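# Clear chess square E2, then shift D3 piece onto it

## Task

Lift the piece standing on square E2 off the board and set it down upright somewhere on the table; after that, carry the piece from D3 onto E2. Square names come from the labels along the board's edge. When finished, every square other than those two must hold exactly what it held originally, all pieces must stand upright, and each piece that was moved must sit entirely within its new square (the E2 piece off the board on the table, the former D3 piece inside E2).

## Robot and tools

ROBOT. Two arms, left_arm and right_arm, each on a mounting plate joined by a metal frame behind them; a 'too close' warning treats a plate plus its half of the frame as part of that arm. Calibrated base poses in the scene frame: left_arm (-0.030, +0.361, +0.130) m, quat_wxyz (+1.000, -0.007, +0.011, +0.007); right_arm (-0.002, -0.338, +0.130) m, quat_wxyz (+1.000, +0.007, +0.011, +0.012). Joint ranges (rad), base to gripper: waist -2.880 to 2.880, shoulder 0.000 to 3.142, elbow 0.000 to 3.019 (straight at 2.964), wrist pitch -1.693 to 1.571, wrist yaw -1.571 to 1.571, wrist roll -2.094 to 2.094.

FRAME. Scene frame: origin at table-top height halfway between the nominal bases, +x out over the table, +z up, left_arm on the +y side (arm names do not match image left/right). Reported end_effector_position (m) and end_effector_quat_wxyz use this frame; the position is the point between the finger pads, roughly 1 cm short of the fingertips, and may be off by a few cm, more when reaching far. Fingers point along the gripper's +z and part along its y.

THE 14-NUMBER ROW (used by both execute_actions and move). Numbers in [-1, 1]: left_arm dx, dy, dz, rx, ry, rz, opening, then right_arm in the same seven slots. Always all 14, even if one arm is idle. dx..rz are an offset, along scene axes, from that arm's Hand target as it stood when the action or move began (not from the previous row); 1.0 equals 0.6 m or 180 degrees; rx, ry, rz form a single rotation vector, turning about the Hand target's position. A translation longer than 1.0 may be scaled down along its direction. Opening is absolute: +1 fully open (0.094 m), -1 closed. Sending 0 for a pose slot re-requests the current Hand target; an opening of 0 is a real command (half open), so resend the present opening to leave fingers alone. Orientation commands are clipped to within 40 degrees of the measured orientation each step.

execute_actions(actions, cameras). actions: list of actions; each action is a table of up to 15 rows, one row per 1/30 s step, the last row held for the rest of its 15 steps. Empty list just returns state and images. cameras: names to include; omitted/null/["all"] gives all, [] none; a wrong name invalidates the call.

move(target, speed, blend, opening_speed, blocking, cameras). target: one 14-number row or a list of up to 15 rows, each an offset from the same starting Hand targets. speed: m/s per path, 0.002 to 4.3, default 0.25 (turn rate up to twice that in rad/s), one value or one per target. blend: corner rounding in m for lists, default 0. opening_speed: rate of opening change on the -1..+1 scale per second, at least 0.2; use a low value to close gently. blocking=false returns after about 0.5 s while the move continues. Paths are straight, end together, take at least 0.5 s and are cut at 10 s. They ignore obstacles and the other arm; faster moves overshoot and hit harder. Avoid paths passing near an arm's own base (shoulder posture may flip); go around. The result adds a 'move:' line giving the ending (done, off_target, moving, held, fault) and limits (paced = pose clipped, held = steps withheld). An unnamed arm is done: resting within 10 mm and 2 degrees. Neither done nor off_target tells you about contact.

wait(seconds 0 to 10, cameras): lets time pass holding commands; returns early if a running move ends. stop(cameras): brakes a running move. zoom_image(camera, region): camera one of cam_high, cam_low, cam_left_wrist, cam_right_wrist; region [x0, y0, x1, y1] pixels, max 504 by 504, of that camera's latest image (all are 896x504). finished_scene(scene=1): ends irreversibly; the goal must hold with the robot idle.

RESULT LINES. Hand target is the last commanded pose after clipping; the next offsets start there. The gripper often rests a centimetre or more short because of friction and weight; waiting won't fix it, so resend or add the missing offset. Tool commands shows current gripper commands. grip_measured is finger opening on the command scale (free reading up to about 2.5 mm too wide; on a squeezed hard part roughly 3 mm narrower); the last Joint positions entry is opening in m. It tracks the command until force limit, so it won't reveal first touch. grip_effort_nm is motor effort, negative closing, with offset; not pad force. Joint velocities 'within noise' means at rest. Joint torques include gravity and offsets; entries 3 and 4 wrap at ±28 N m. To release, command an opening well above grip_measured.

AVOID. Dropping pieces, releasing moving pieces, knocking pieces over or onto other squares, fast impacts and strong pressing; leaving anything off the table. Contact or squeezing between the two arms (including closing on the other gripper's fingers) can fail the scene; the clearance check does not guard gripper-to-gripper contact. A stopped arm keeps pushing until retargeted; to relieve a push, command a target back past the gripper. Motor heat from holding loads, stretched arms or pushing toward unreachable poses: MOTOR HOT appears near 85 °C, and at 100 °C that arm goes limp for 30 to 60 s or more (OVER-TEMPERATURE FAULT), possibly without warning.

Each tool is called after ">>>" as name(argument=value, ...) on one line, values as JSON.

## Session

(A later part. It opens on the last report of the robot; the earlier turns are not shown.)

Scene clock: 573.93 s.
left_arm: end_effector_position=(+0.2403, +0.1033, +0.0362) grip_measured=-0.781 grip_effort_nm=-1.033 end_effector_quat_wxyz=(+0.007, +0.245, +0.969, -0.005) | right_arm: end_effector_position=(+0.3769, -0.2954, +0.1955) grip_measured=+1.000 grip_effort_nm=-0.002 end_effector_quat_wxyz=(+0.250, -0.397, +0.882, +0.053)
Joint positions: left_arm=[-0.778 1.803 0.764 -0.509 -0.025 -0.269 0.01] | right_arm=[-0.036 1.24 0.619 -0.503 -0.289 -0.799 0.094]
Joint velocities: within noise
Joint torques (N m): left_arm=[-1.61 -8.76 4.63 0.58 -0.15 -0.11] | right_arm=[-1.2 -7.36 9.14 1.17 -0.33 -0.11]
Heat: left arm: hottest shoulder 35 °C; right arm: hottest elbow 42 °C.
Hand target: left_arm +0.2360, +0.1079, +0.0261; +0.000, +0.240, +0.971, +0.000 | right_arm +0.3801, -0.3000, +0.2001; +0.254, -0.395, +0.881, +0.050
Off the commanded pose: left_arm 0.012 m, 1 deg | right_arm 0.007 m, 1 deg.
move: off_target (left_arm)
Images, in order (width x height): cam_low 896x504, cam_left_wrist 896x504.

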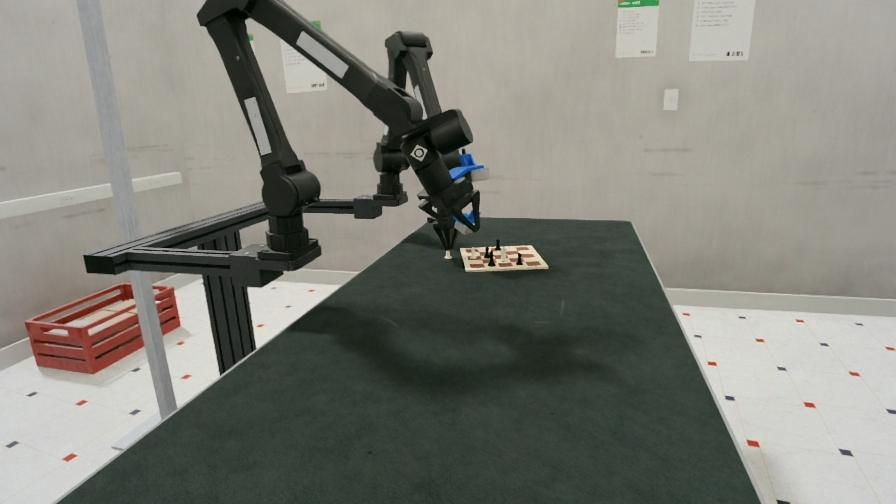

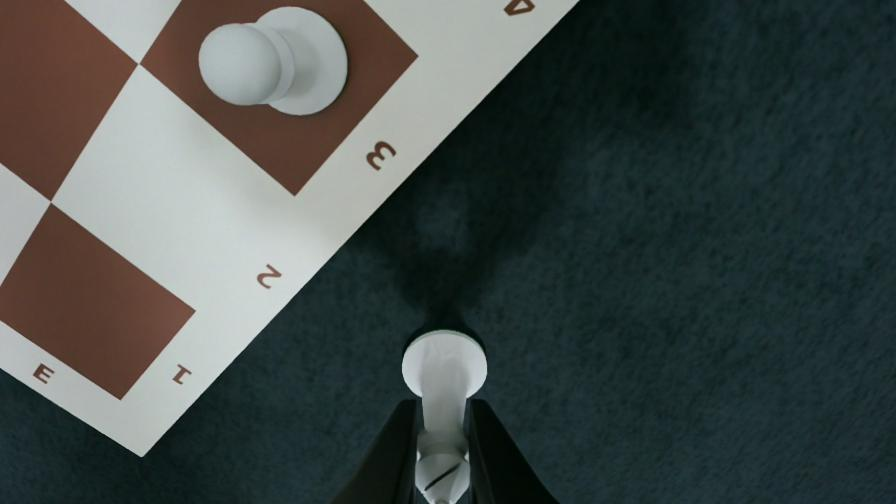

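>>> zoom_image(camera="cam_left_wrist", region=[370, 280, 520, 420])

>>> zoom_image(camera="cam_low", region=[410, 215, 560, 285])

Scaled by 3.360 from the camera's 896x504 image, which has a finer 1280x720 frame.

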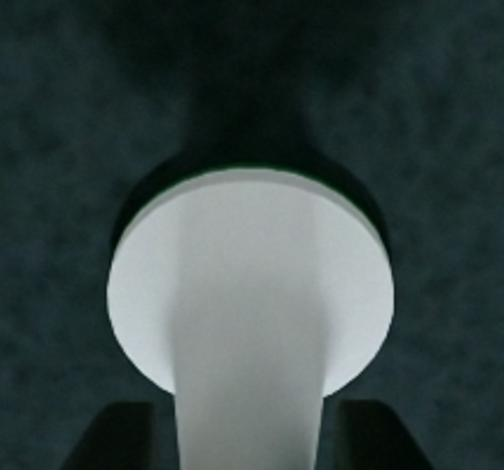

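Scaled by 3.360 from the camera's 896x504 image, which has a finer 1280x720 frame.

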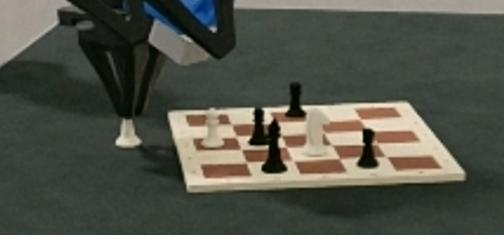

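>>> move(target=[0, 0, -0.012, 0, 0, 0, -0.86, 0, 0, 0, 0, 0, 0, 1.0], speed=0.04, cameras=["cam_left_wrist"])

Scene clock: 588.37 s.
left_arm: end_effector_position=(+0.2422, +0.1016, +0.0357) grip_measured=-0.781 grip_effort_nm=-1.038 end_effector_quat_wxyz=(+0.012, +0.245, +0.969, -0.007) | right_arm: end_effector_position=(+0.3769, -0.2954, +0.1955) grip_measured=+1.000 grip_effort_nm=-0.007 end_effector_quat_wxyz=(+0.250, -0.397, +0.882, +0.053)
Joint positions: left_arm=[-0.778 1.804 0.764 -0.497 -0.025 -0.269 0.01] | right_arm=[-0.036 1.24 0.619 -0.503 -0.289 -0.799 0.094]
Joint velocities: within noise
Joint torques (N m): left_arm=[-1.49 -7.53 4.51 1.03 -0.15 -0.11] | right_arm=[-1.2 -7.36 9.14 1.17 -0.32 -0.11]
Heat: left arm: hottest shoulder 35 °C; right arm: hottest elbow 42 °C.
Hand target: left_arm +0.2361, +0.1079, +0.0189; +0.000, +0.240, +0.971, +0.000 | right_arm +0.3801, -0.3000, +0.2001; +0.254, -0.395, +0.881, +0.050
Off the commanded pose: left_arm 0.019 m, 2 deg | right_arm 0.007 m, 1 deg.
move: off_target (left_arm)
Images, in order (width x height): cam_left_wrist 896x504.

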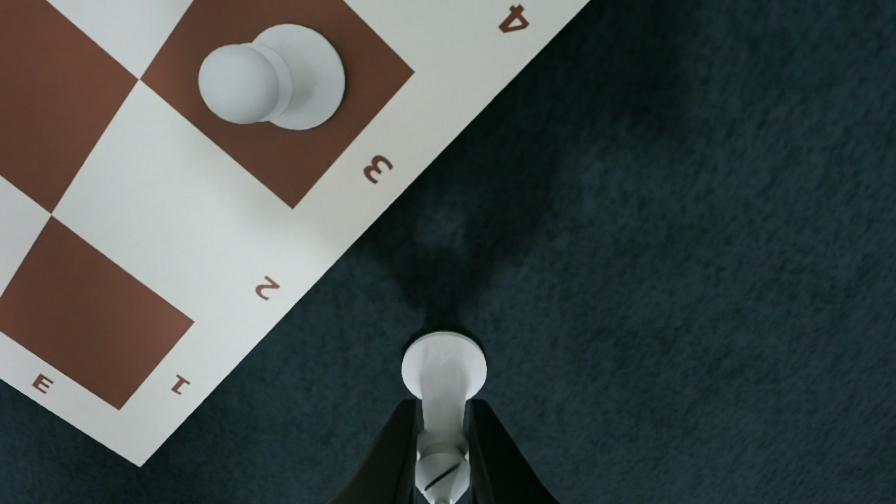

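>>> move(target=[[0, 0, 0.014, 0, 0, 0, -0.86, 0, 0, 0, 0, 0, 0, 1.0], [0, 0, 0.014, 0, 0, 0, -0.2, 0, 0, 0, 0, 0, 0, 1.0]], speed=0.05, opening_speed=0.6, cameras=["cam_low", "cam_left_wrist"])

Scene clock: 606.63 s.
left_arm: end_effector_position=(+0.2422, +0.1016, +0.0357) grip_measured=-0.202 grip_effort_nm=0.110 end_effector_quat_wxyz=(+0.012, +0.245, +0.969, -0.007) | right_arm: end_effector_position=(+0.3769, -0.2954, +0.1955) grip_measured=+1.000 grip_effort_nm=-0.002 end_effector_quat_wxyz=(+0.250, -0.397, +0.882, +0.053)
Joint positions: left_arm=[-0.778 1.804 0.764 -0.497 -0.025 -0.269 0.037] | right_arm=[-0.036 1.24 0.619 -0.503 -0.289 -0.799 0.094]
Joint velocities: within noise
Joint torques (N m): left_arm=[-1.49 -9.05 4.67 0.09 -0.16 -0.11] | right_arm=[-1.14 -7.3 9.14 1.18 -0.33 -0.11]
Heat: left arm: hottest shoulder 35 °C; right arm: hottest elbow 42 °C.
Hand target: left_arm +0.2361, +0.1079, +0.0273; +0.000, +0.240, +0.971, +0.000 | right_arm +0.3801, -0.3000, +0.2001; +0.254, -0.395, +0.881, +0.050
Off the commanded pose: left_arm 0.012 m, 2 deg | right_arm 0.007 m, 1 deg.
move: off_target (left_arm); target 2's new opening was sent with left_arm's hand 0.012 m and 2 deg from that target
Images, in order (width x height): cam_low 896x504, cam_left_wrist 896x504.

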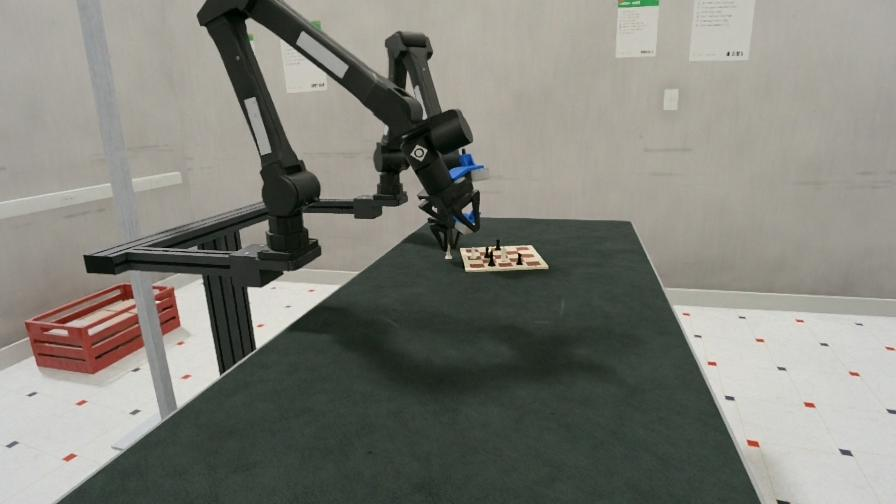

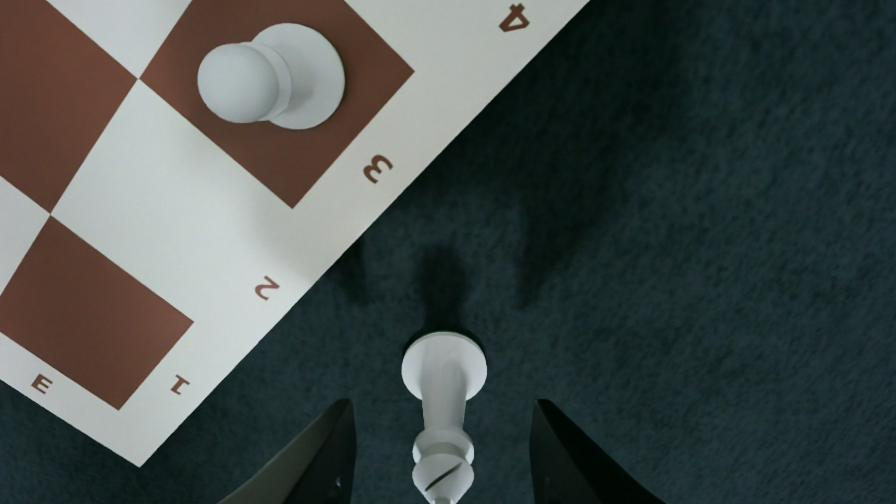

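>>> move(target=[[0, 0, 0.1167, 0, 0, 0, -0.2, 0, 0, 0, 0, 0, 0, 1.0], [0.1938, -0.0077, 0.1028, 0, 0, 0, -0.2, 0, 0, 0, 0, 0, 0, 1.0]], speed=0.15, blend=[0.01, 0], cameras=["cam_low", "cam_left_wrist"])

Scene clock: 618.50 s.
left_arm: end_effector_position=(+0.3445, +0.1067, +0.0927) grip_measured=-0.202 grip_effort_nm=0.105 end_effector_quat_wxyz=(+0.005, +0.236, +0.972, -0.002) | right_arm: end_effector_position=(+0.3769, -0.2954, +0.1955) grip_measured=+1.000 grip_effort_nm=-0.012 end_effector_quat_wxyz=(+0.250, -0.397, +0.882, +0.053)
Joint positions: left_arm=[-0.616 1.811 1.028 -0.769 -0.025 -0.126 0.037] | right_arm=[-0.036 1.24 0.619 -0.503 -0.289 -0.799 0.094]
Joint velocities: within noise
Joint torques (N m): left_arm=[-1.44 -10.64 9.96 -0.42 -0.09 0.11] | right_arm=[-1.14 -7.36 9.13 1.18 -0.33 -0.11]
Heat: left arm: hottest shoulder 35 °C; right arm: hottest elbow 42 °C.
Hand target: left_arm +0.3522, +0.1032, +0.0890; +0.000, +0.241, +0.971, +0.000 | right_arm +0.3801, -0.3000, +0.2001; +0.254, -0.395, +0.881, +0.050
Off the commanded pose: left_arm 0.009 m, 1 deg | right_arm 0.007 m, 1 deg.
move: done
Images, in order (width x height): cam_low 896x504, cam_left_wrist 896x504.

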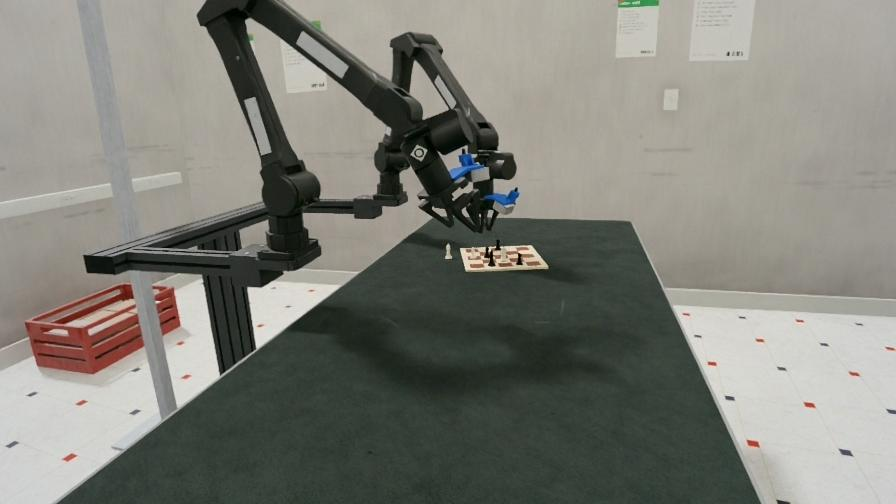

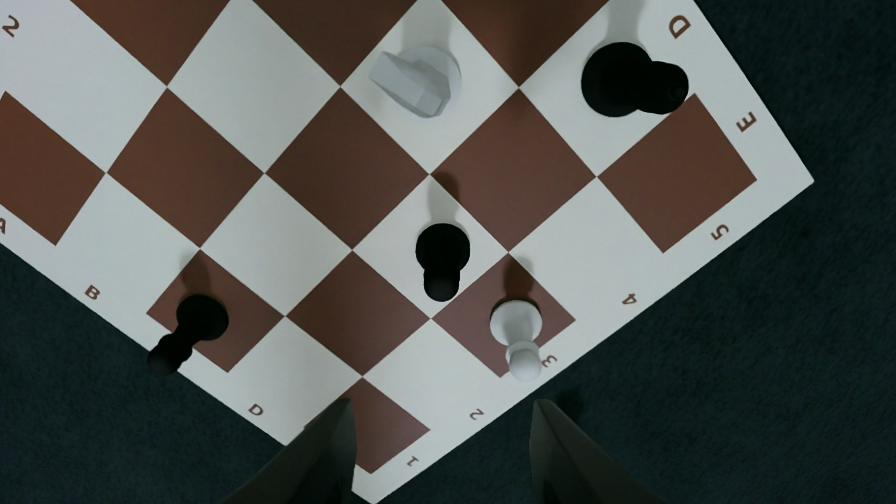

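>>> move(target=[0.0022, 0.0003, -0.06, 0, 0, 0, -0.2, 0, 0, 0, 0, 0, 0, 1.0], speed=0.12, cameras=["cam_left_wrist"])

Scene clock: 629.03 s.
left_arm: end_effector_position=(+0.3440, +0.1060, +0.0582) grip_measured=-0.202 grip_effort_nm=0.110 end_effector_quat_wxyz=(-0.005, +0.238, +0.971, +0.002) | right_arm: end_effector_position=(+0.3769, -0.2954, +0.1955) grip_measured=+1.000 grip_effort_nm=0.002 end_effector_quat_wxyz=(+0.250, -0.397, +0.882, +0.053)
Joint positions: left_arm=[-0.616 1.891 1.028 -0.709 -0.025 -0.122 0.037] | right_arm=[-0.036 1.24 0.619 -0.503 -0.289 -0.799 0.094]
Joint velocities: within noise
Joint torques (N m): left_arm=[-1.08 -11.46 8.35 0.61 -0.1 0.1] | right_arm=[-1.14 -7.36 9.14 1.18 -0.33 -0.11]
Heat: left arm: hottest shoulder 34 °C; right arm: hottest elbow 42 °C.
Hand target: left_arm +0.3535, +0.1034, +0.0529; +0.000, +0.241, +0.971, +0.000 | right_arm +0.3801, -0.3000, +0.2001; +0.254, -0.395, +0.881, +0.050
Off the commanded pose: left_arm 0.011 m, 1 deg | right_arm 0.007 m, 1 deg.
move: off_target (left_arm)
Images, in order (width x height): cam_left_wrist 896x504.

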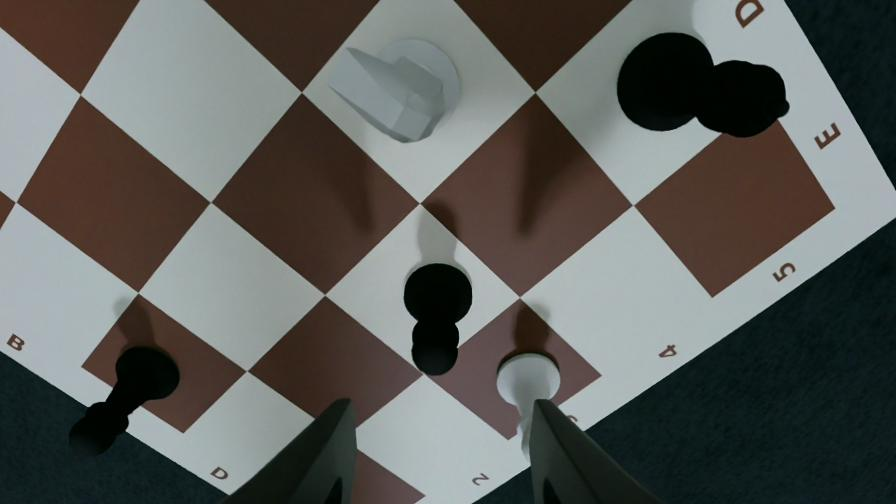

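>>> move(target=[0.0133, -0.005, 0, 0, 0, 0, -0.2, 0, 0, 0, 0, 0, 0, 1.0], speed=0.1, cameras=["cam_left_wrist"])

Scene clock: 637.10 s.
left_arm: end_effector_position=(+0.3491, +0.1032, +0.0593) grip_measured=-0.202 grip_effort_nm=0.110 end_effector_quat_wxyz=(-0.001, +0.240, +0.971, +0.001) | right_arm: end_effector_position=(+0.3769, -0.2954, +0.1955) grip_measured=+1.000 grip_effort_nm=-0.007 end_effector_quat_wxyz=(+0.250, -0.397, +0.882, +0.053)
Joint positions: left_arm=[-0.615 1.895 1.041 -0.709 -0.025 -0.118 0.037] | right_arm=[-0.036 1.24 0.619 -0.503 -0.289 -0.799 0.094]
Joint velocities: within noise
Joint torques (N m): left_arm=[-0.85 -10.93 9.59 0.16 -0.1 0.11] | right_arm=[-1.14 -7.3 9.14 1.17 -0.32 -0.11]
Heat: left arm: hottest shoulder 34 °C; right arm: hottest elbow 42 °C.
Hand target: left_arm +0.3616, +0.1004, +0.0530; +0.000, +0.240, +0.971, +0.000 | right_arm +0.3801, -0.3000, +0.2001; +0.254, -0.395, +0.881, +0.050
Off the commanded pose: left_arm 0.014 m, 0 deg | right_arm 0.007 m, 1 deg.
move: off_target (left_arm)
Images, in order (width x height): cam_left_wrist 896x504.

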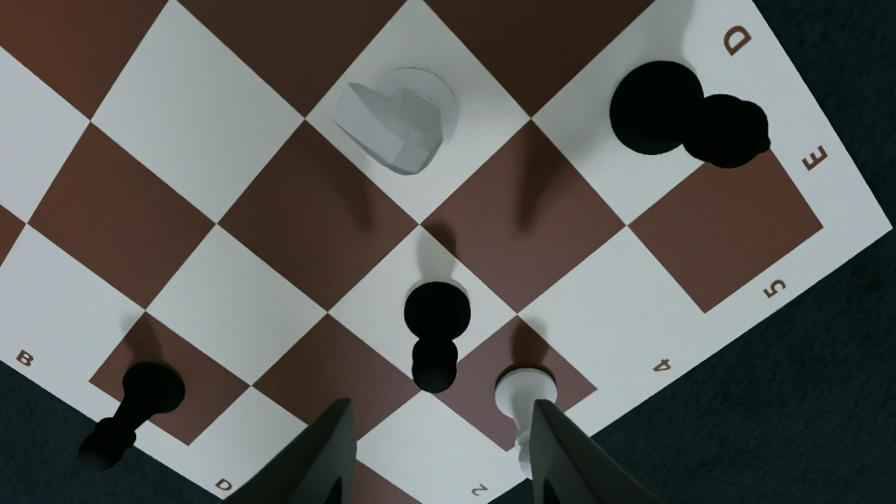

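>>> move(target=[0.005, 0.0017, -0.0333, 0, 0, 0, -0.2, 0, 0, 0, 0, 0, 0, 1.0], speed=0.1, cameras=["cam_left_wrist"])

Scene clock: 651.00 s.
left_arm: end_effector_position=(+0.3482, +0.1070, +0.0371) grip_measured=-0.202 grip_effort_nm=0.110 end_effector_quat_wxyz=(-0.010, +0.240, +0.971, +0.004) | right_arm: end_effector_position=(+0.3769, -0.2954, +0.1955) grip_measured=+1.000 grip_effort_nm=-0.007 end_effector_quat_wxyz=(+0.250, -0.397, +0.882, +0.053)
Joint positions: left_arm=[-0.608 1.946 1.041 -0.677 -0.025 -0.111 0.037] | right_arm=[-0.036 1.24 0.619 -0.503 -0.289 -0.799 0.094]
Joint velocities: within noise
Joint torques (N m): left_arm=[-0.91 -11.58 9.37 0.68 -0.1 0.11] | right_arm=[-1.14 -7.3 9.14 1.17 -0.33 -0.11]
Heat: left arm: hottest shoulder 34 °C; right arm: hottest elbow 42 °C.
Hand target: left_arm +0.3646, +0.1014, +0.0329; +0.000, +0.241, +0.971, +0.000 | right_arm +0.3801, -0.3000, +0.2001; +0.254, -0.395, +0.881, +0.050
Off the commanded pose: left_arm 0.018 m, 1 deg | right_arm 0.007 m, 1 deg.
move: off_target (left_arm)
Images, in order (width x height): cam_left_wrist 896x504.

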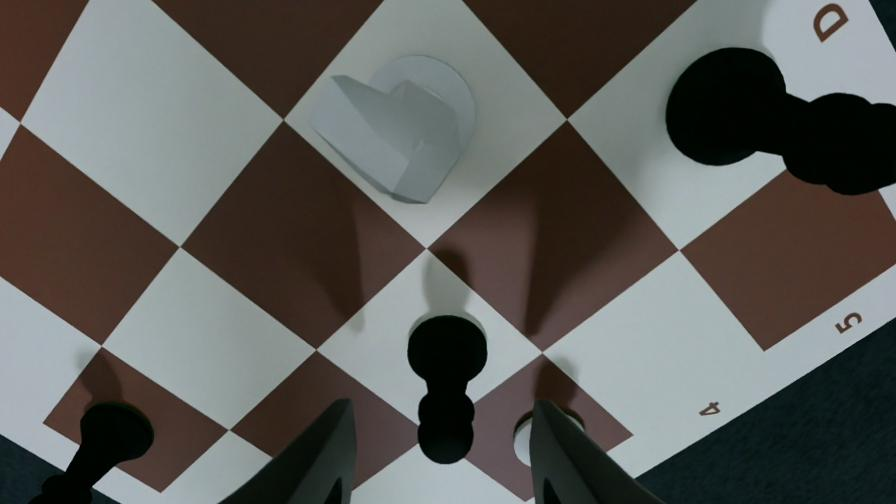

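>>> move(target=[0.014, -0.007, 0.003, 0, 0, 0, -0.2, 0, 0, 0, 0, 0, 0, 1.0], speed=0.1, cameras=["cam_left_wrist"])

Scene clock: 664.37 s.
left_arm: end_effector_position=(+0.3631, +0.0981, +0.0423) grip_measured=-0.202 grip_effort_nm=0.110 end_effector_quat_wxyz=(+0.003, +0.240, +0.971, -0.001) | right_arm: end_effector_position=(+0.3769, -0.2954, +0.1955) grip_measured=+1.000 grip_effort_nm=0.002 end_effector_quat_wxyz=(+0.250, -0.397, +0.882, +0.053)
Joint positions: left_arm=[-0.606 1.952 1.075 -0.677 -0.025 -0.109 0.037] | right_arm=[-0.036 1.24 0.619 -0.503 -0.289 -0.799 0.094]
Joint velocities: within noise
Joint torques (N m): left_arm=[-0.91 -11.52 9.24 -0.09 -0.08 0.11] | right_arm=[-1.2 -7.36 9.14 1.17 -0.33 -0.11]
Heat: left arm: hottest shoulder 34 °C; right arm: hottest elbow 42 °C.
Hand target: left_arm +0.3728, +0.0974, +0.0346; +0.000, +0.240, +0.971, +0.000 | right_arm +0.3801, -0.3000, +0.2001; +0.254, -0.395, +0.881, +0.050
Off the commanded pose: left_arm 0.013 m, 0 deg | right_arm 0.007 m, 1 deg.
move: off_target (left_arm)
Images, in order (width x height): cam_left_wrist 896x504.

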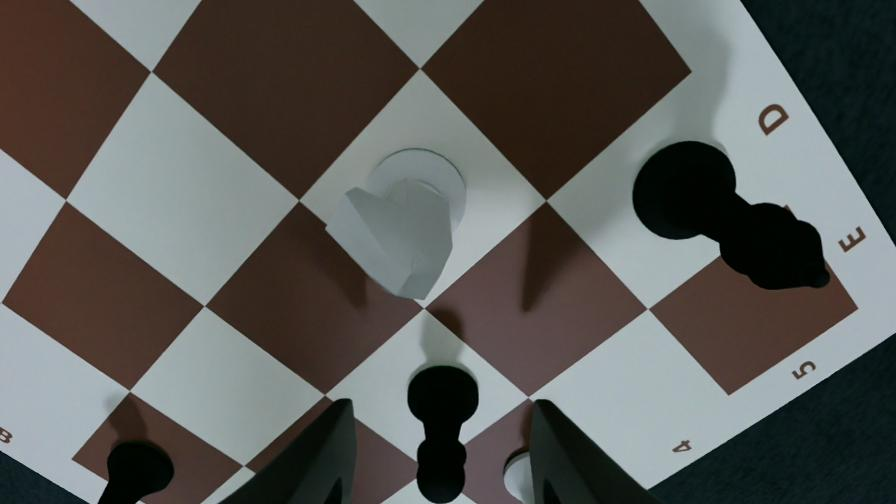

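>>> move(target=[[0, 0, 0.0583, 0, 0, 0, -0.2, 0, 0, 0, 0, 0, 0, 1.0], [-0.0613, 0.0383, 0.0673, 0, 0, 0, -0.2, 0, 0, 0, 0, 0, 0, 1.0], [-0.0150, 0.0082, -0.006, 0, 0, 0, -0.2, 0, 0, 0, 0, 0, 0, 1.0]], speed=0.12, cameras=["cam_left_wrist"])

Scene clock: 705.73 s.
left_arm: end_effector_position=(+0.3479, +0.1081, +0.0322) grip_measured=-0.202 grip_effort_nm=0.110 end_effector_quat_wxyz=(-0.012, +0.240, +0.971, +0.005) | right_arm: end_effector_position=(+0.3769, -0.2954, +0.1955) grip_measured=+1.000 grip_effort_nm=0.007 end_effector_quat_wxyz=(+0.250, -0.397, +0.882, +0.053)
Joint positions: left_arm=[-0.606 1.957 1.041 -0.671 -0.025 -0.109 0.037] | right_arm=[-0.036 1.24 0.619 -0.503 -0.289 -0.799 0.094]
Joint velocities: within noise
Joint torques (N m): left_arm=[-1.03 -12.28 8.96 0.53 -0.1 0.09] | right_arm=[-1.2 -7.36 9.13 1.17 -0.32 -0.11]
Heat: left arm: hottest shoulder 36 °C; right arm: hottest elbow 43 °C.
Hand target: left_arm +0.3640, +0.1022, +0.0311; +0.000, +0.241, +0.971, +0.000 | right_arm +0.3801, -0.3000, +0.2001; +0.254, -0.395, +0.881, +0.050
Off the commanded pose: left_arm 0.017 m, 1 deg | right_arm 0.007 m, 1 deg.
move: off_target (left_arm)
Images, in order (width x height): cam_left_wrist 896x504.

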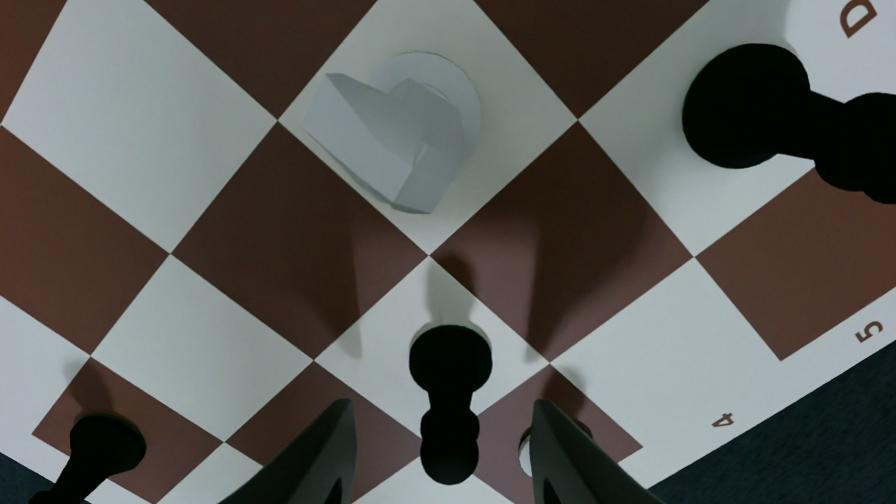

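>>> move(target=[0.0133, -0.007, 0.002, -0.0067, -0.0127, 0, -0.2, 0, 0, 0, 0, 0, 0, 1.0], speed=0.1, cameras=["cam_left_wrist"])

Scene clock: 727.47 s.
left_arm: end_effector_position=(+0.3571, +0.1021, +0.0321) grip_measured=-0.202 grip_effort_nm=0.110 end_effector_quat_wxyz=(+0.009, +0.240, +0.971, -0.002) | right_arm: end_effector_position=(+0.3769, -0.2954, +0.1955) grip_measured=+1.000 grip_effort_nm=0.012 end_effector_quat_wxyz=(+0.250, -0.397, +0.882, +0.053)
Joint positions: left_arm=[-0.606 1.957 1.041 -0.626 -0.026 -0.109 0.037] | right_arm=[-0.036 1.24 0.619 -0.503 -0.289 -0.799 0.094]
Joint velocities: within noise
Joint torques (N m): left_arm=[-0.97 -12.81 8.5 0.65 -0.24 0.1] | right_arm=[-1.14 -7.3 9.14 1.17 -0.33 -0.11]
Heat: left arm: hottest shoulder 36 °C; right arm: hottest elbow 43 °C.
Hand target: left_arm +0.3719, +0.0980, +0.0323; +0.022, +0.240, +0.970, -0.005 | right_arm +0.3801, -0.3000, +0.2001; +0.254, -0.395, +0.881, +0.050
Off the commanded pose: left_arm 0.015 m, 2 deg | right_arm 0.007 m, 1 deg.
move: off_target (left_arm)
Images, in order (width x height): cam_left_wrist 896x504.

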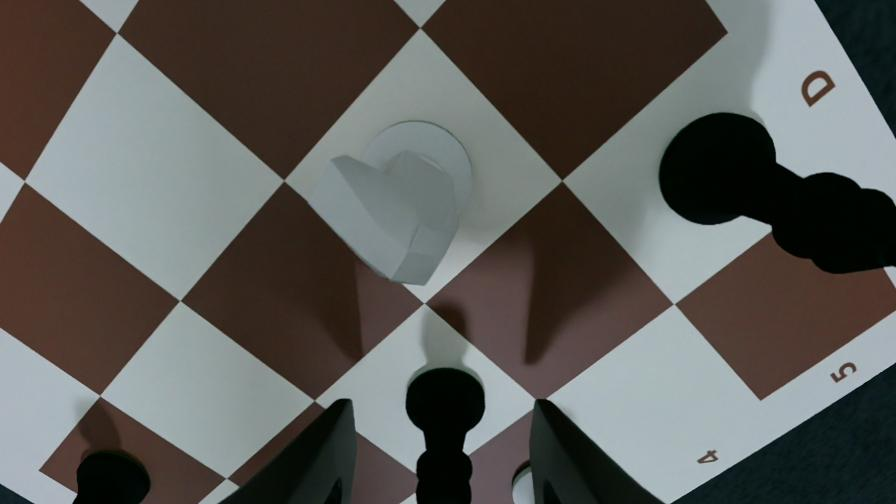

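>>> move(target=[-0.008, 0.0042, 0.002, 0.0033, 0.0062, 0, -0.2, 0, 0, 0, 0, 0, 0, 1.0], speed=0.1, cameras=["cam_left_wrist"])

Scene clock: 744.60 s.
left_arm: end_effector_position=(+0.3571, +0.1021, +0.0321) grip_measured=-0.202 grip_effort_nm=0.110 end_effector_quat_wxyz=(+0.009, +0.240, +0.971, -0.002) | right_arm: end_effector_position=(+0.3769, -0.2954, +0.1955) grip_measured=+1.000 grip_effort_nm=-0.007 end_effector_quat_wxyz=(+0.250, -0.397, +0.882, +0.053)
Joint positions: left_arm=[-0.606 1.957 1.041 -0.626 -0.026 -0.109 0.037] | right_arm=[-0.036 1.24 0.619 -0.503 -0.289 -0.799 0.094]
Joint velocities: within noise
Joint torques (N m): left_arm=[-1.03 -12.86 8.55 -0.35 -0.14 0.09] | right_arm=[-1.14 -7.36 9.14 1.17 -0.33 -0.11]
Heat: left arm: hottest shoulder 37 °C; right arm: hottest elbow 43 °C.
Hand target: left_arm +0.3671, +0.1005, +0.0335; +0.011, +0.241, +0.971, -0.003 | right_arm +0.3801, -0.3000, +0.2001; +0.254, -0.395, +0.881, +0.050
Off the commanded pose: left_arm 0.010 m, 0 deg | right_arm 0.007 m, 1 deg.
move: done
Images, in order (width x height): cam_left_wrist 896x504.

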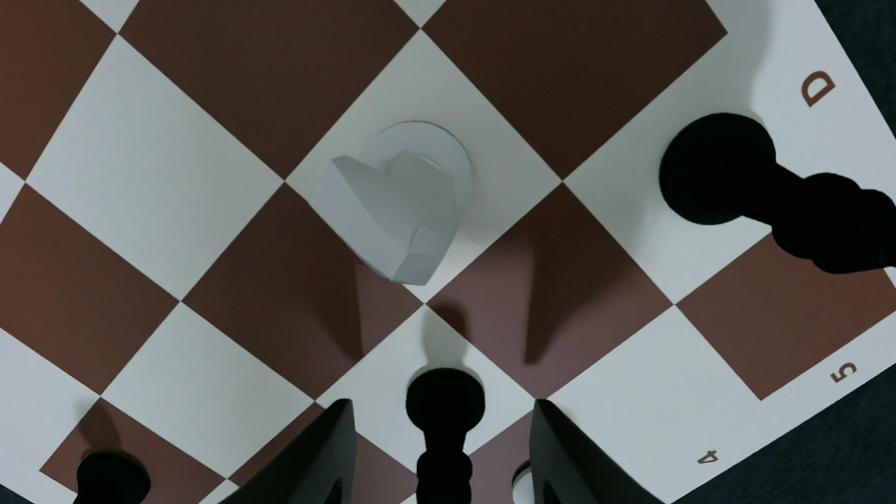

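>>> move(target=[-0.005, 0.0027, 0.001, 0.0021, 0.004, 0, -0.2, 0, 0, 0, 0, 0, 0, 1.0], speed=0.1, cameras=["cam_left_wrist"])

Scene clock: 750.33 s.
left_arm: end_effector_position=(+0.3543, +0.1040, +0.0321) grip_measured=-0.202 grip_effort_nm=0.105 end_effector_quat_wxyz=(+0.003, +0.240, +0.971, +0.000) | right_arm: end_effector_position=(+0.3769, -0.2954, +0.1955) grip_measured=+1.000 grip_effort_nm=0.002 end_effector_quat_wxyz=(+0.250, -0.397, +0.882, +0.053)
Joint positions: left_arm=[-0.606 1.957 1.041 -0.64 -0.026 -0.109 0.037] | right_arm=[-0.036 1.24 0.619 -0.503 -0.289 -0.799 0.094]
Joint velocities: within noise
Joint torques (N m): left_arm=[-1.08 -12.98 8.54 -0.4 -0.08 0.09] | right_arm=[-1.2 -7.36 9.14 1.17 -0.32 -0.11]
Heat: left arm: hottest shoulder 37 °C; right arm: hottest elbow 43 °C.
Hand target: left_arm +0.3642, +0.1021, +0.0341; +0.004, +0.241, +0.971, -0.001 | right_arm +0.3801, -0.3000, +0.2001; +0.254, -0.395, +0.881, +0.050
Off the commanded pose: left_arm 0.010 m, 0 deg | right_arm 0.007 m, 1 deg.
move: done
Images, in order (width x height): cam_left_wrist 896x504.

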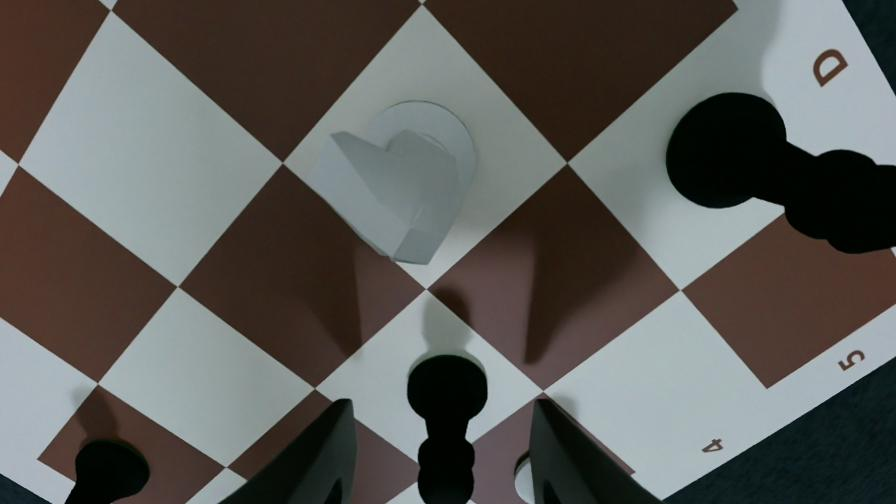

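>>> move(target=[0, 0, 0, 0, 0, 0, -0.87, 0, 0, 0, 0, 0, 0, 1.0], speed=0.1, opening_speed=0.4, cameras=["cam_left_wrist"])

Scene clock: 756.33 s.
left_arm: end_effector_position=(+0.3542, +0.1040, +0.0321) grip_measured=-0.796 grip_effort_nm=-1.013 end_effector_quat_wxyz=(+0.002, +0.240, +0.971, +0.000) | right_arm: end_effector_position=(+0.3769, -0.2954, +0.1955) grip_measured=+1.000 grip_effort_nm=-0.002 end_effector_quat_wxyz=(+0.250, -0.397, +0.882, +0.053)
Joint positions: left_arm=[-0.606 1.957 1.041 -0.64 -0.026 -0.109 0.01] | right_arm=[-0.036 1.24 0.619 -0.503 -0.289 -0.799 0.094]
Joint velocities: within noise
Joint torques (N m): left_arm=[-1.08 -13.04 8.55 -0.44 -0.08 0.08] | right_arm=[-1.14 -7.3 9.14 1.18 -0.33 -0.11]
Heat: left arm: hottest shoulder 37 °C; right arm: hottest elbow 43 °C.
Hand target: left_arm +0.3641, +0.1022, +0.0341; +0.004, +0.241, +0.971, -0.001 | right_arm +0.3801, -0.3000, +0.2001; +0.254, -0.395, +0.881, +0.050
Off the commanded pose: left_arm 0.010 m, 0 deg | right_arm 0.007 m, 1 deg.
move: done
Images, in order (width x height): cam_left_wrist 896x504.

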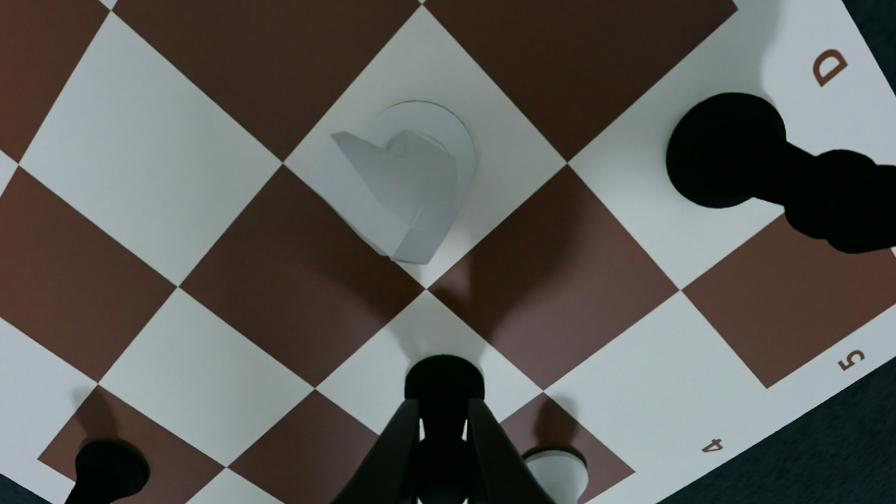

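>>> move(target=[[0, 0, 0.0917, 0, 0, 0, -0.87, 0, 0, 0, 0, 0, 0, 1.0], [-0.1002, 0.048, 0.0848, 0, 0, 0, -0.87, 0, 0, 0, 0, 0, 0, 1.0], [-0.1002, 0.048, 0.0348, 0, 0, 0, -0.87, 0, 0, 0, 0, 0, 0, 1.0]], speed=0.12, blend=[0.01, 0.01, 0], cameras=["cam_low", "cam_left_wrist"])

Scene clock: 778.27 s.
left_arm: end_effector_position=(+0.3116, +0.1304, +0.0674) grip_measured=-0.798 grip_effort_nm=-1.033 end_effector_quat_wxyz=(+0.014, +0.242, +0.970, -0.004) | right_arm: end_effector_position=(+0.3769, -0.2954, +0.1955) grip_measured=+1.000 grip_effort_nm=-0.002 end_effector_quat_wxyz=(+0.250, -0.397, +0.882, +0.053)
Joint positions: left_arm=[-0.613 1.779 0.877 -0.629 -0.026 -0.11 0.01] | right_arm=[-0.036 1.24 0.619 -0.503 -0.289 -0.799 0.094]
Joint velocities: within noise
Joint torques (N m): left_arm=[-2.26 -9.41 5.53 0.7 -0.1 -0.14] | right_arm=[-1.2 -7.36 9.14 1.18 -0.33 -0.11]
Heat: left arm: hottest shoulder 37 °C; right arm: hottest elbow 43 °C.
Hand target: left_arm +0.3039, +0.1309, +0.0550; +0.004, +0.241, +0.971, -0.001 | right_arm +0.3801, -0.3000, +0.2001; +0.254, -0.395, +0.881, +0.050
Off the commanded pose: left_arm 0.015 m, 1 deg | right_arm 0.007 m, 1 deg.
move: off_target (left_arm)
Images, in order (width x height): cam_low 896x504, cam_left_wrist 896x504.

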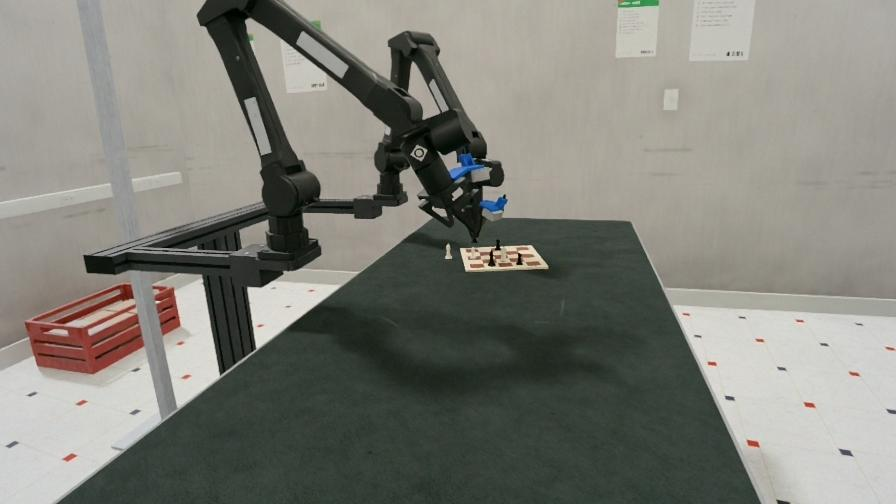

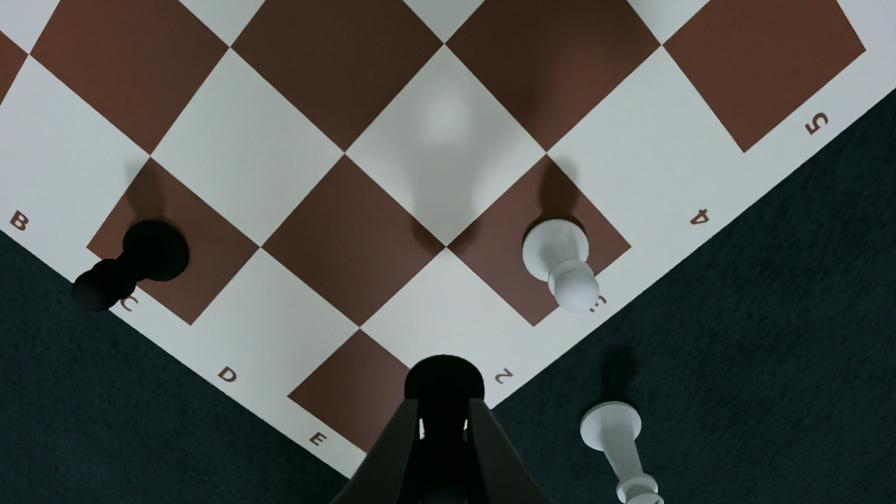

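>>> move(target=[-0.0032, 0.0018, -0.0333, 0.003, 0.0056, 0, -0.87, 0, 0, 0, 0, 0, 0, 1.0], speed=0.1, cameras=["cam_left_wrist"])

Scene clock: 799.63 s.
left_arm: end_effector_position=(+0.3082, +0.1321, +0.0457) grip_measured=-0.798 grip_effort_nm=-1.038 end_effector_quat_wxyz=(+0.003, +0.242, +0.970, +0.000) | right_arm: end_effector_position=(+0.3769, -0.2954, +0.1955) grip_measured=+1.000 grip_effort_nm=-0.002 end_effector_quat_wxyz=(+0.250, -0.397, +0.882, +0.053)
Joint positions: left_arm=[-0.613 1.836 0.877 -0.598 -0.026 -0.11 0.01] | right_arm=[-0.036 1.24 0.619 -0.503 -0.289 -0.799 0.094]
Joint velocities: within noise
Joint torques (N m): left_arm=[-2.14 -9.93 5.41 0.59 0 -0.13] | right_arm=[-1.14 -7.3 9.14 1.17 -0.33 -0.11]
Heat: left arm: hottest shoulder 36 °C; right arm: hottest elbow 43 °C.
Hand target: left_arm +0.3020, +0.1320, +0.0351; -0.005, +0.241, +0.971, +0.001 | right_arm +0.3801, -0.3000, +0.2001; +0.254, -0.395, +0.881, +0.050
Off the commanded pose: left_arm 0.012 m, 1 deg | right_arm 0.007 m, 1 deg.
move: off_target (left_arm)
Images, in order (width x height): cam_left_wrist 896x504.

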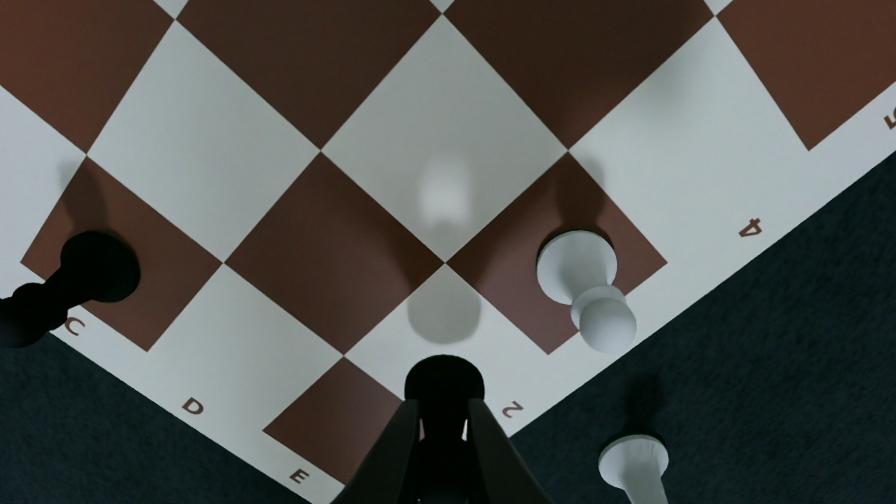

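>>> move(target=[0, 0, -0.0277, 0.003, 0.0056, 0, -0.87, 0, 0, 0, 0, 0, 0, 1.0], speed=0.05, cameras=["cam_left_wrist"])

Scene clock: 813.23 s.
left_arm: end_effector_position=(+0.3039, +0.1341, +0.0306) grip_measured=-0.798 grip_effort_nm=-1.038 end_effector_quat_wxyz=(-0.009, +0.243, +0.970, +0.003) | right_arm: end_effector_position=(+0.3769, -0.2954, +0.1955) grip_measured=+1.000 grip_effort_nm=-0.012 end_effector_quat_wxyz=(+0.250, -0.397, +0.882, +0.053)
Joint positions: left_arm=[-0.613 1.875 0.877 -0.582 -0.023 -0.11 0.01] | right_arm=[-0.036 1.24 0.619 -0.503 -0.289 -0.799 0.094]
Joint velocities: within noise
Joint torques (N m): left_arm=[-2.02 -9.29 6.09 0.61 0.01 -0.11] | right_arm=[-1.14 -7.3 9.13 1.17 -0.33 -0.11]
Heat: left arm: hottest shoulder 36 °C; right arm: hottest elbow 43 °C.
Hand target: left_arm +0.3020, +0.1320, +0.0184; -0.015, +0.241, +0.970, +0.004 | right_arm +0.3801, -0.3000, +0.2001; +0.254, -0.395, +0.881, +0.050
Off the commanded pose: left_arm 0.012 m, 1 deg | right_arm 0.007 m, 1 deg.
move: off_target (left_arm)
Images, in order (width x height): cam_left_wrist 896x504.

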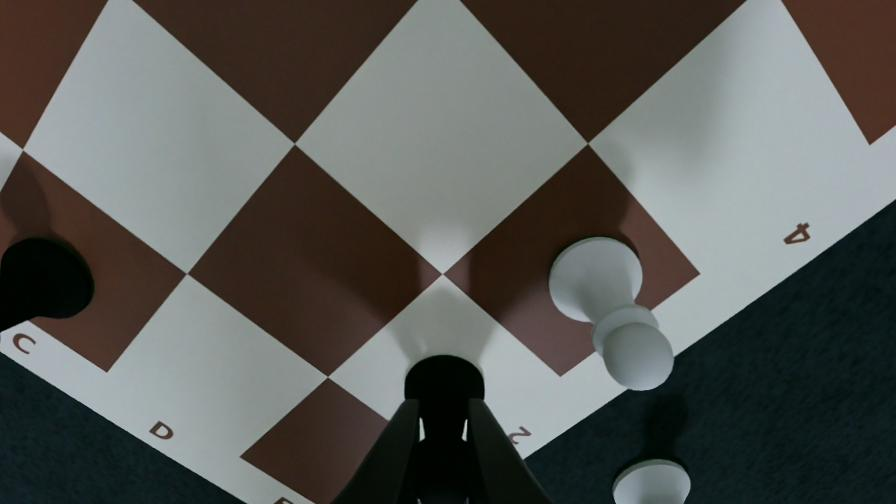

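>>> zoom_image(camera="cam_left_wrist", region=[370, 290, 520, 420])

>>> wait(seconds=0.1, cameras=["cam_low", "cam_high"])

Scaled by 3.360 from the camera's 896x504 image, which has a finer 1280x720 frame.

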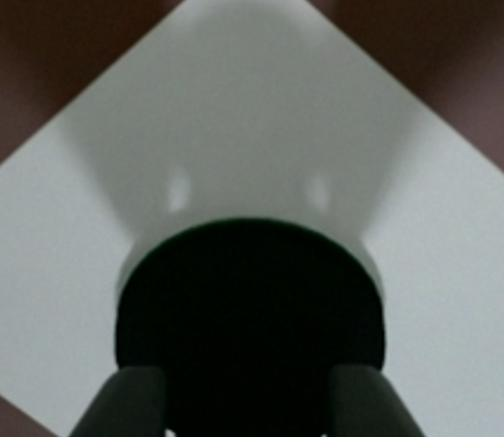

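Scene clock: 826.53 s.
left_arm: end_effector_position=(+0.3039, +0.1341, +0.0306) grip_measured=-0.798 grip_effort_nm=-1.038 end_effector_quat_wxyz=(-0.009, +0.243, +0.970, +0.003) | right_arm: end_effector_position=(+0.3769, -0.2954, +0.1955) grip_measured=+1.000 grip_effort_nm=-0.002 end_effector_quat_wxyz=(+0.250, -0.397, +0.882, +0.053)
Joint positions: left_arm=[-0.613 1.875 0.877 -0.582 -0.023 -0.11 0.01] | right_arm=[-0.036 1.24 0.619 -0.503 -0.289 -0.799 0.094]
Joint velocities: within noise
Joint torques (N m): left_arm=[-2.02 -9.29 6.13 0.64 0.01 -0.11] | right_arm=[-1.14 -7.36 9.13 1.18 -0.32 -0.11]
Heat: left arm: hottest shoulder 35 °C; right arm: hottest elbow 43 °C.
Hand target: left_arm +0.3020, +0.1320, +0.0184; -0.015, +0.241, +0.970, +0.004 | right_arm +0.3801, -0.3000, +0.2001; +0.254, -0.395, +0.881, +0.050
Tool commands: left_gripper/opening=-0.87 right_gripper/opening=+1.0
Off the commanded pose: left_arm 0.012 m, 1 deg | right_arm 0.007 m, 1 deg.
wait: 0.10 s; at rest from the start
Images, in order (width x height): cam_high 896x504, cam_low 896x504.

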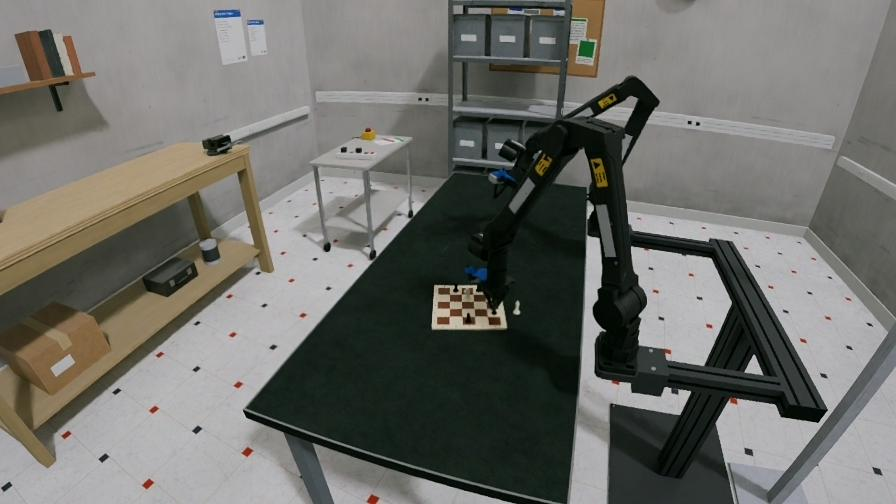

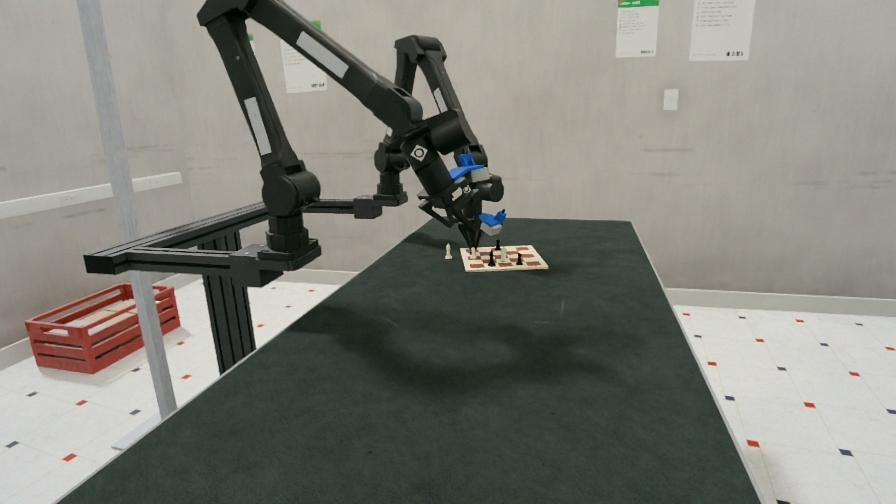

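>>> move(target=[[0, 0, 0.01, 0, 0, 0, -0.87, 0, 0, 0, 0, 0, 0, 1.0], [0, 0, 0.01, 0, 0, 0, -0.38, 0, 0, 0, 0, 0, 0, 1.0]], speed=0.05, opening_speed=0.5, cameras=["cam_left_wrist"])

Scene clock: 845.70 s.
left_arm: end_effector_position=(+0.3039, +0.1341, +0.0308) grip_measured=-0.382 grip_effort_nm=0.110 end_effector_quat_wxyz=(-0.008, +0.243, +0.970, +0.003) | right_arm: end_effector_position=(+0.3769, -0.2954, +0.1955) grip_measured=+1.000 grip_effort_nm=-0.012 end_effector_quat_wxyz=(+0.250, -0.397, +0.882, +0.053)
Joint positions: left_arm=[-0.613 1.875 0.877 -0.582 -0.023 -0.11 0.029] | right_arm=[-0.036 1.24 0.619 -0.503 -0.289 -0.799 0.094]
Joint velocities: within noise
Joint torques (N m): left_arm=[-2.02 -10.29 6.23 0.01 0 -0.12] | right_arm=[-1.14 -7.3 9.14 1.17 -0.33 -0.11]
Heat: left arm: hottest shoulder 35 °C; right arm: hottest elbow 43 °C.
Hand target: left_arm +0.3020, +0.1320, +0.0244; -0.015, +0.241, +0.970, +0.004 | right_arm +0.3801, -0.3000, +0.2001; +0.254, -0.395, +0.881, +0.050
Off the commanded pose: left_arm 0.007 m, 1 deg | right_arm 0.007 m, 1 deg.
move: done
Images, in order (width x height): cam_left_wrist 896x504.

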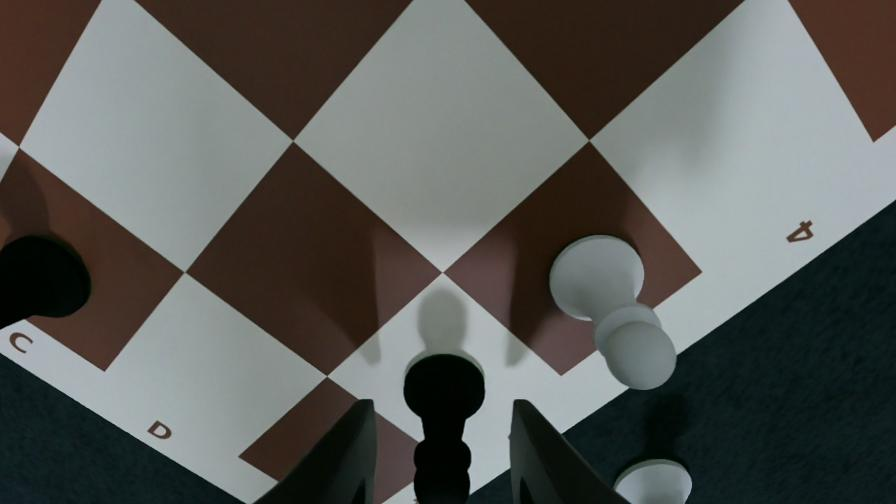

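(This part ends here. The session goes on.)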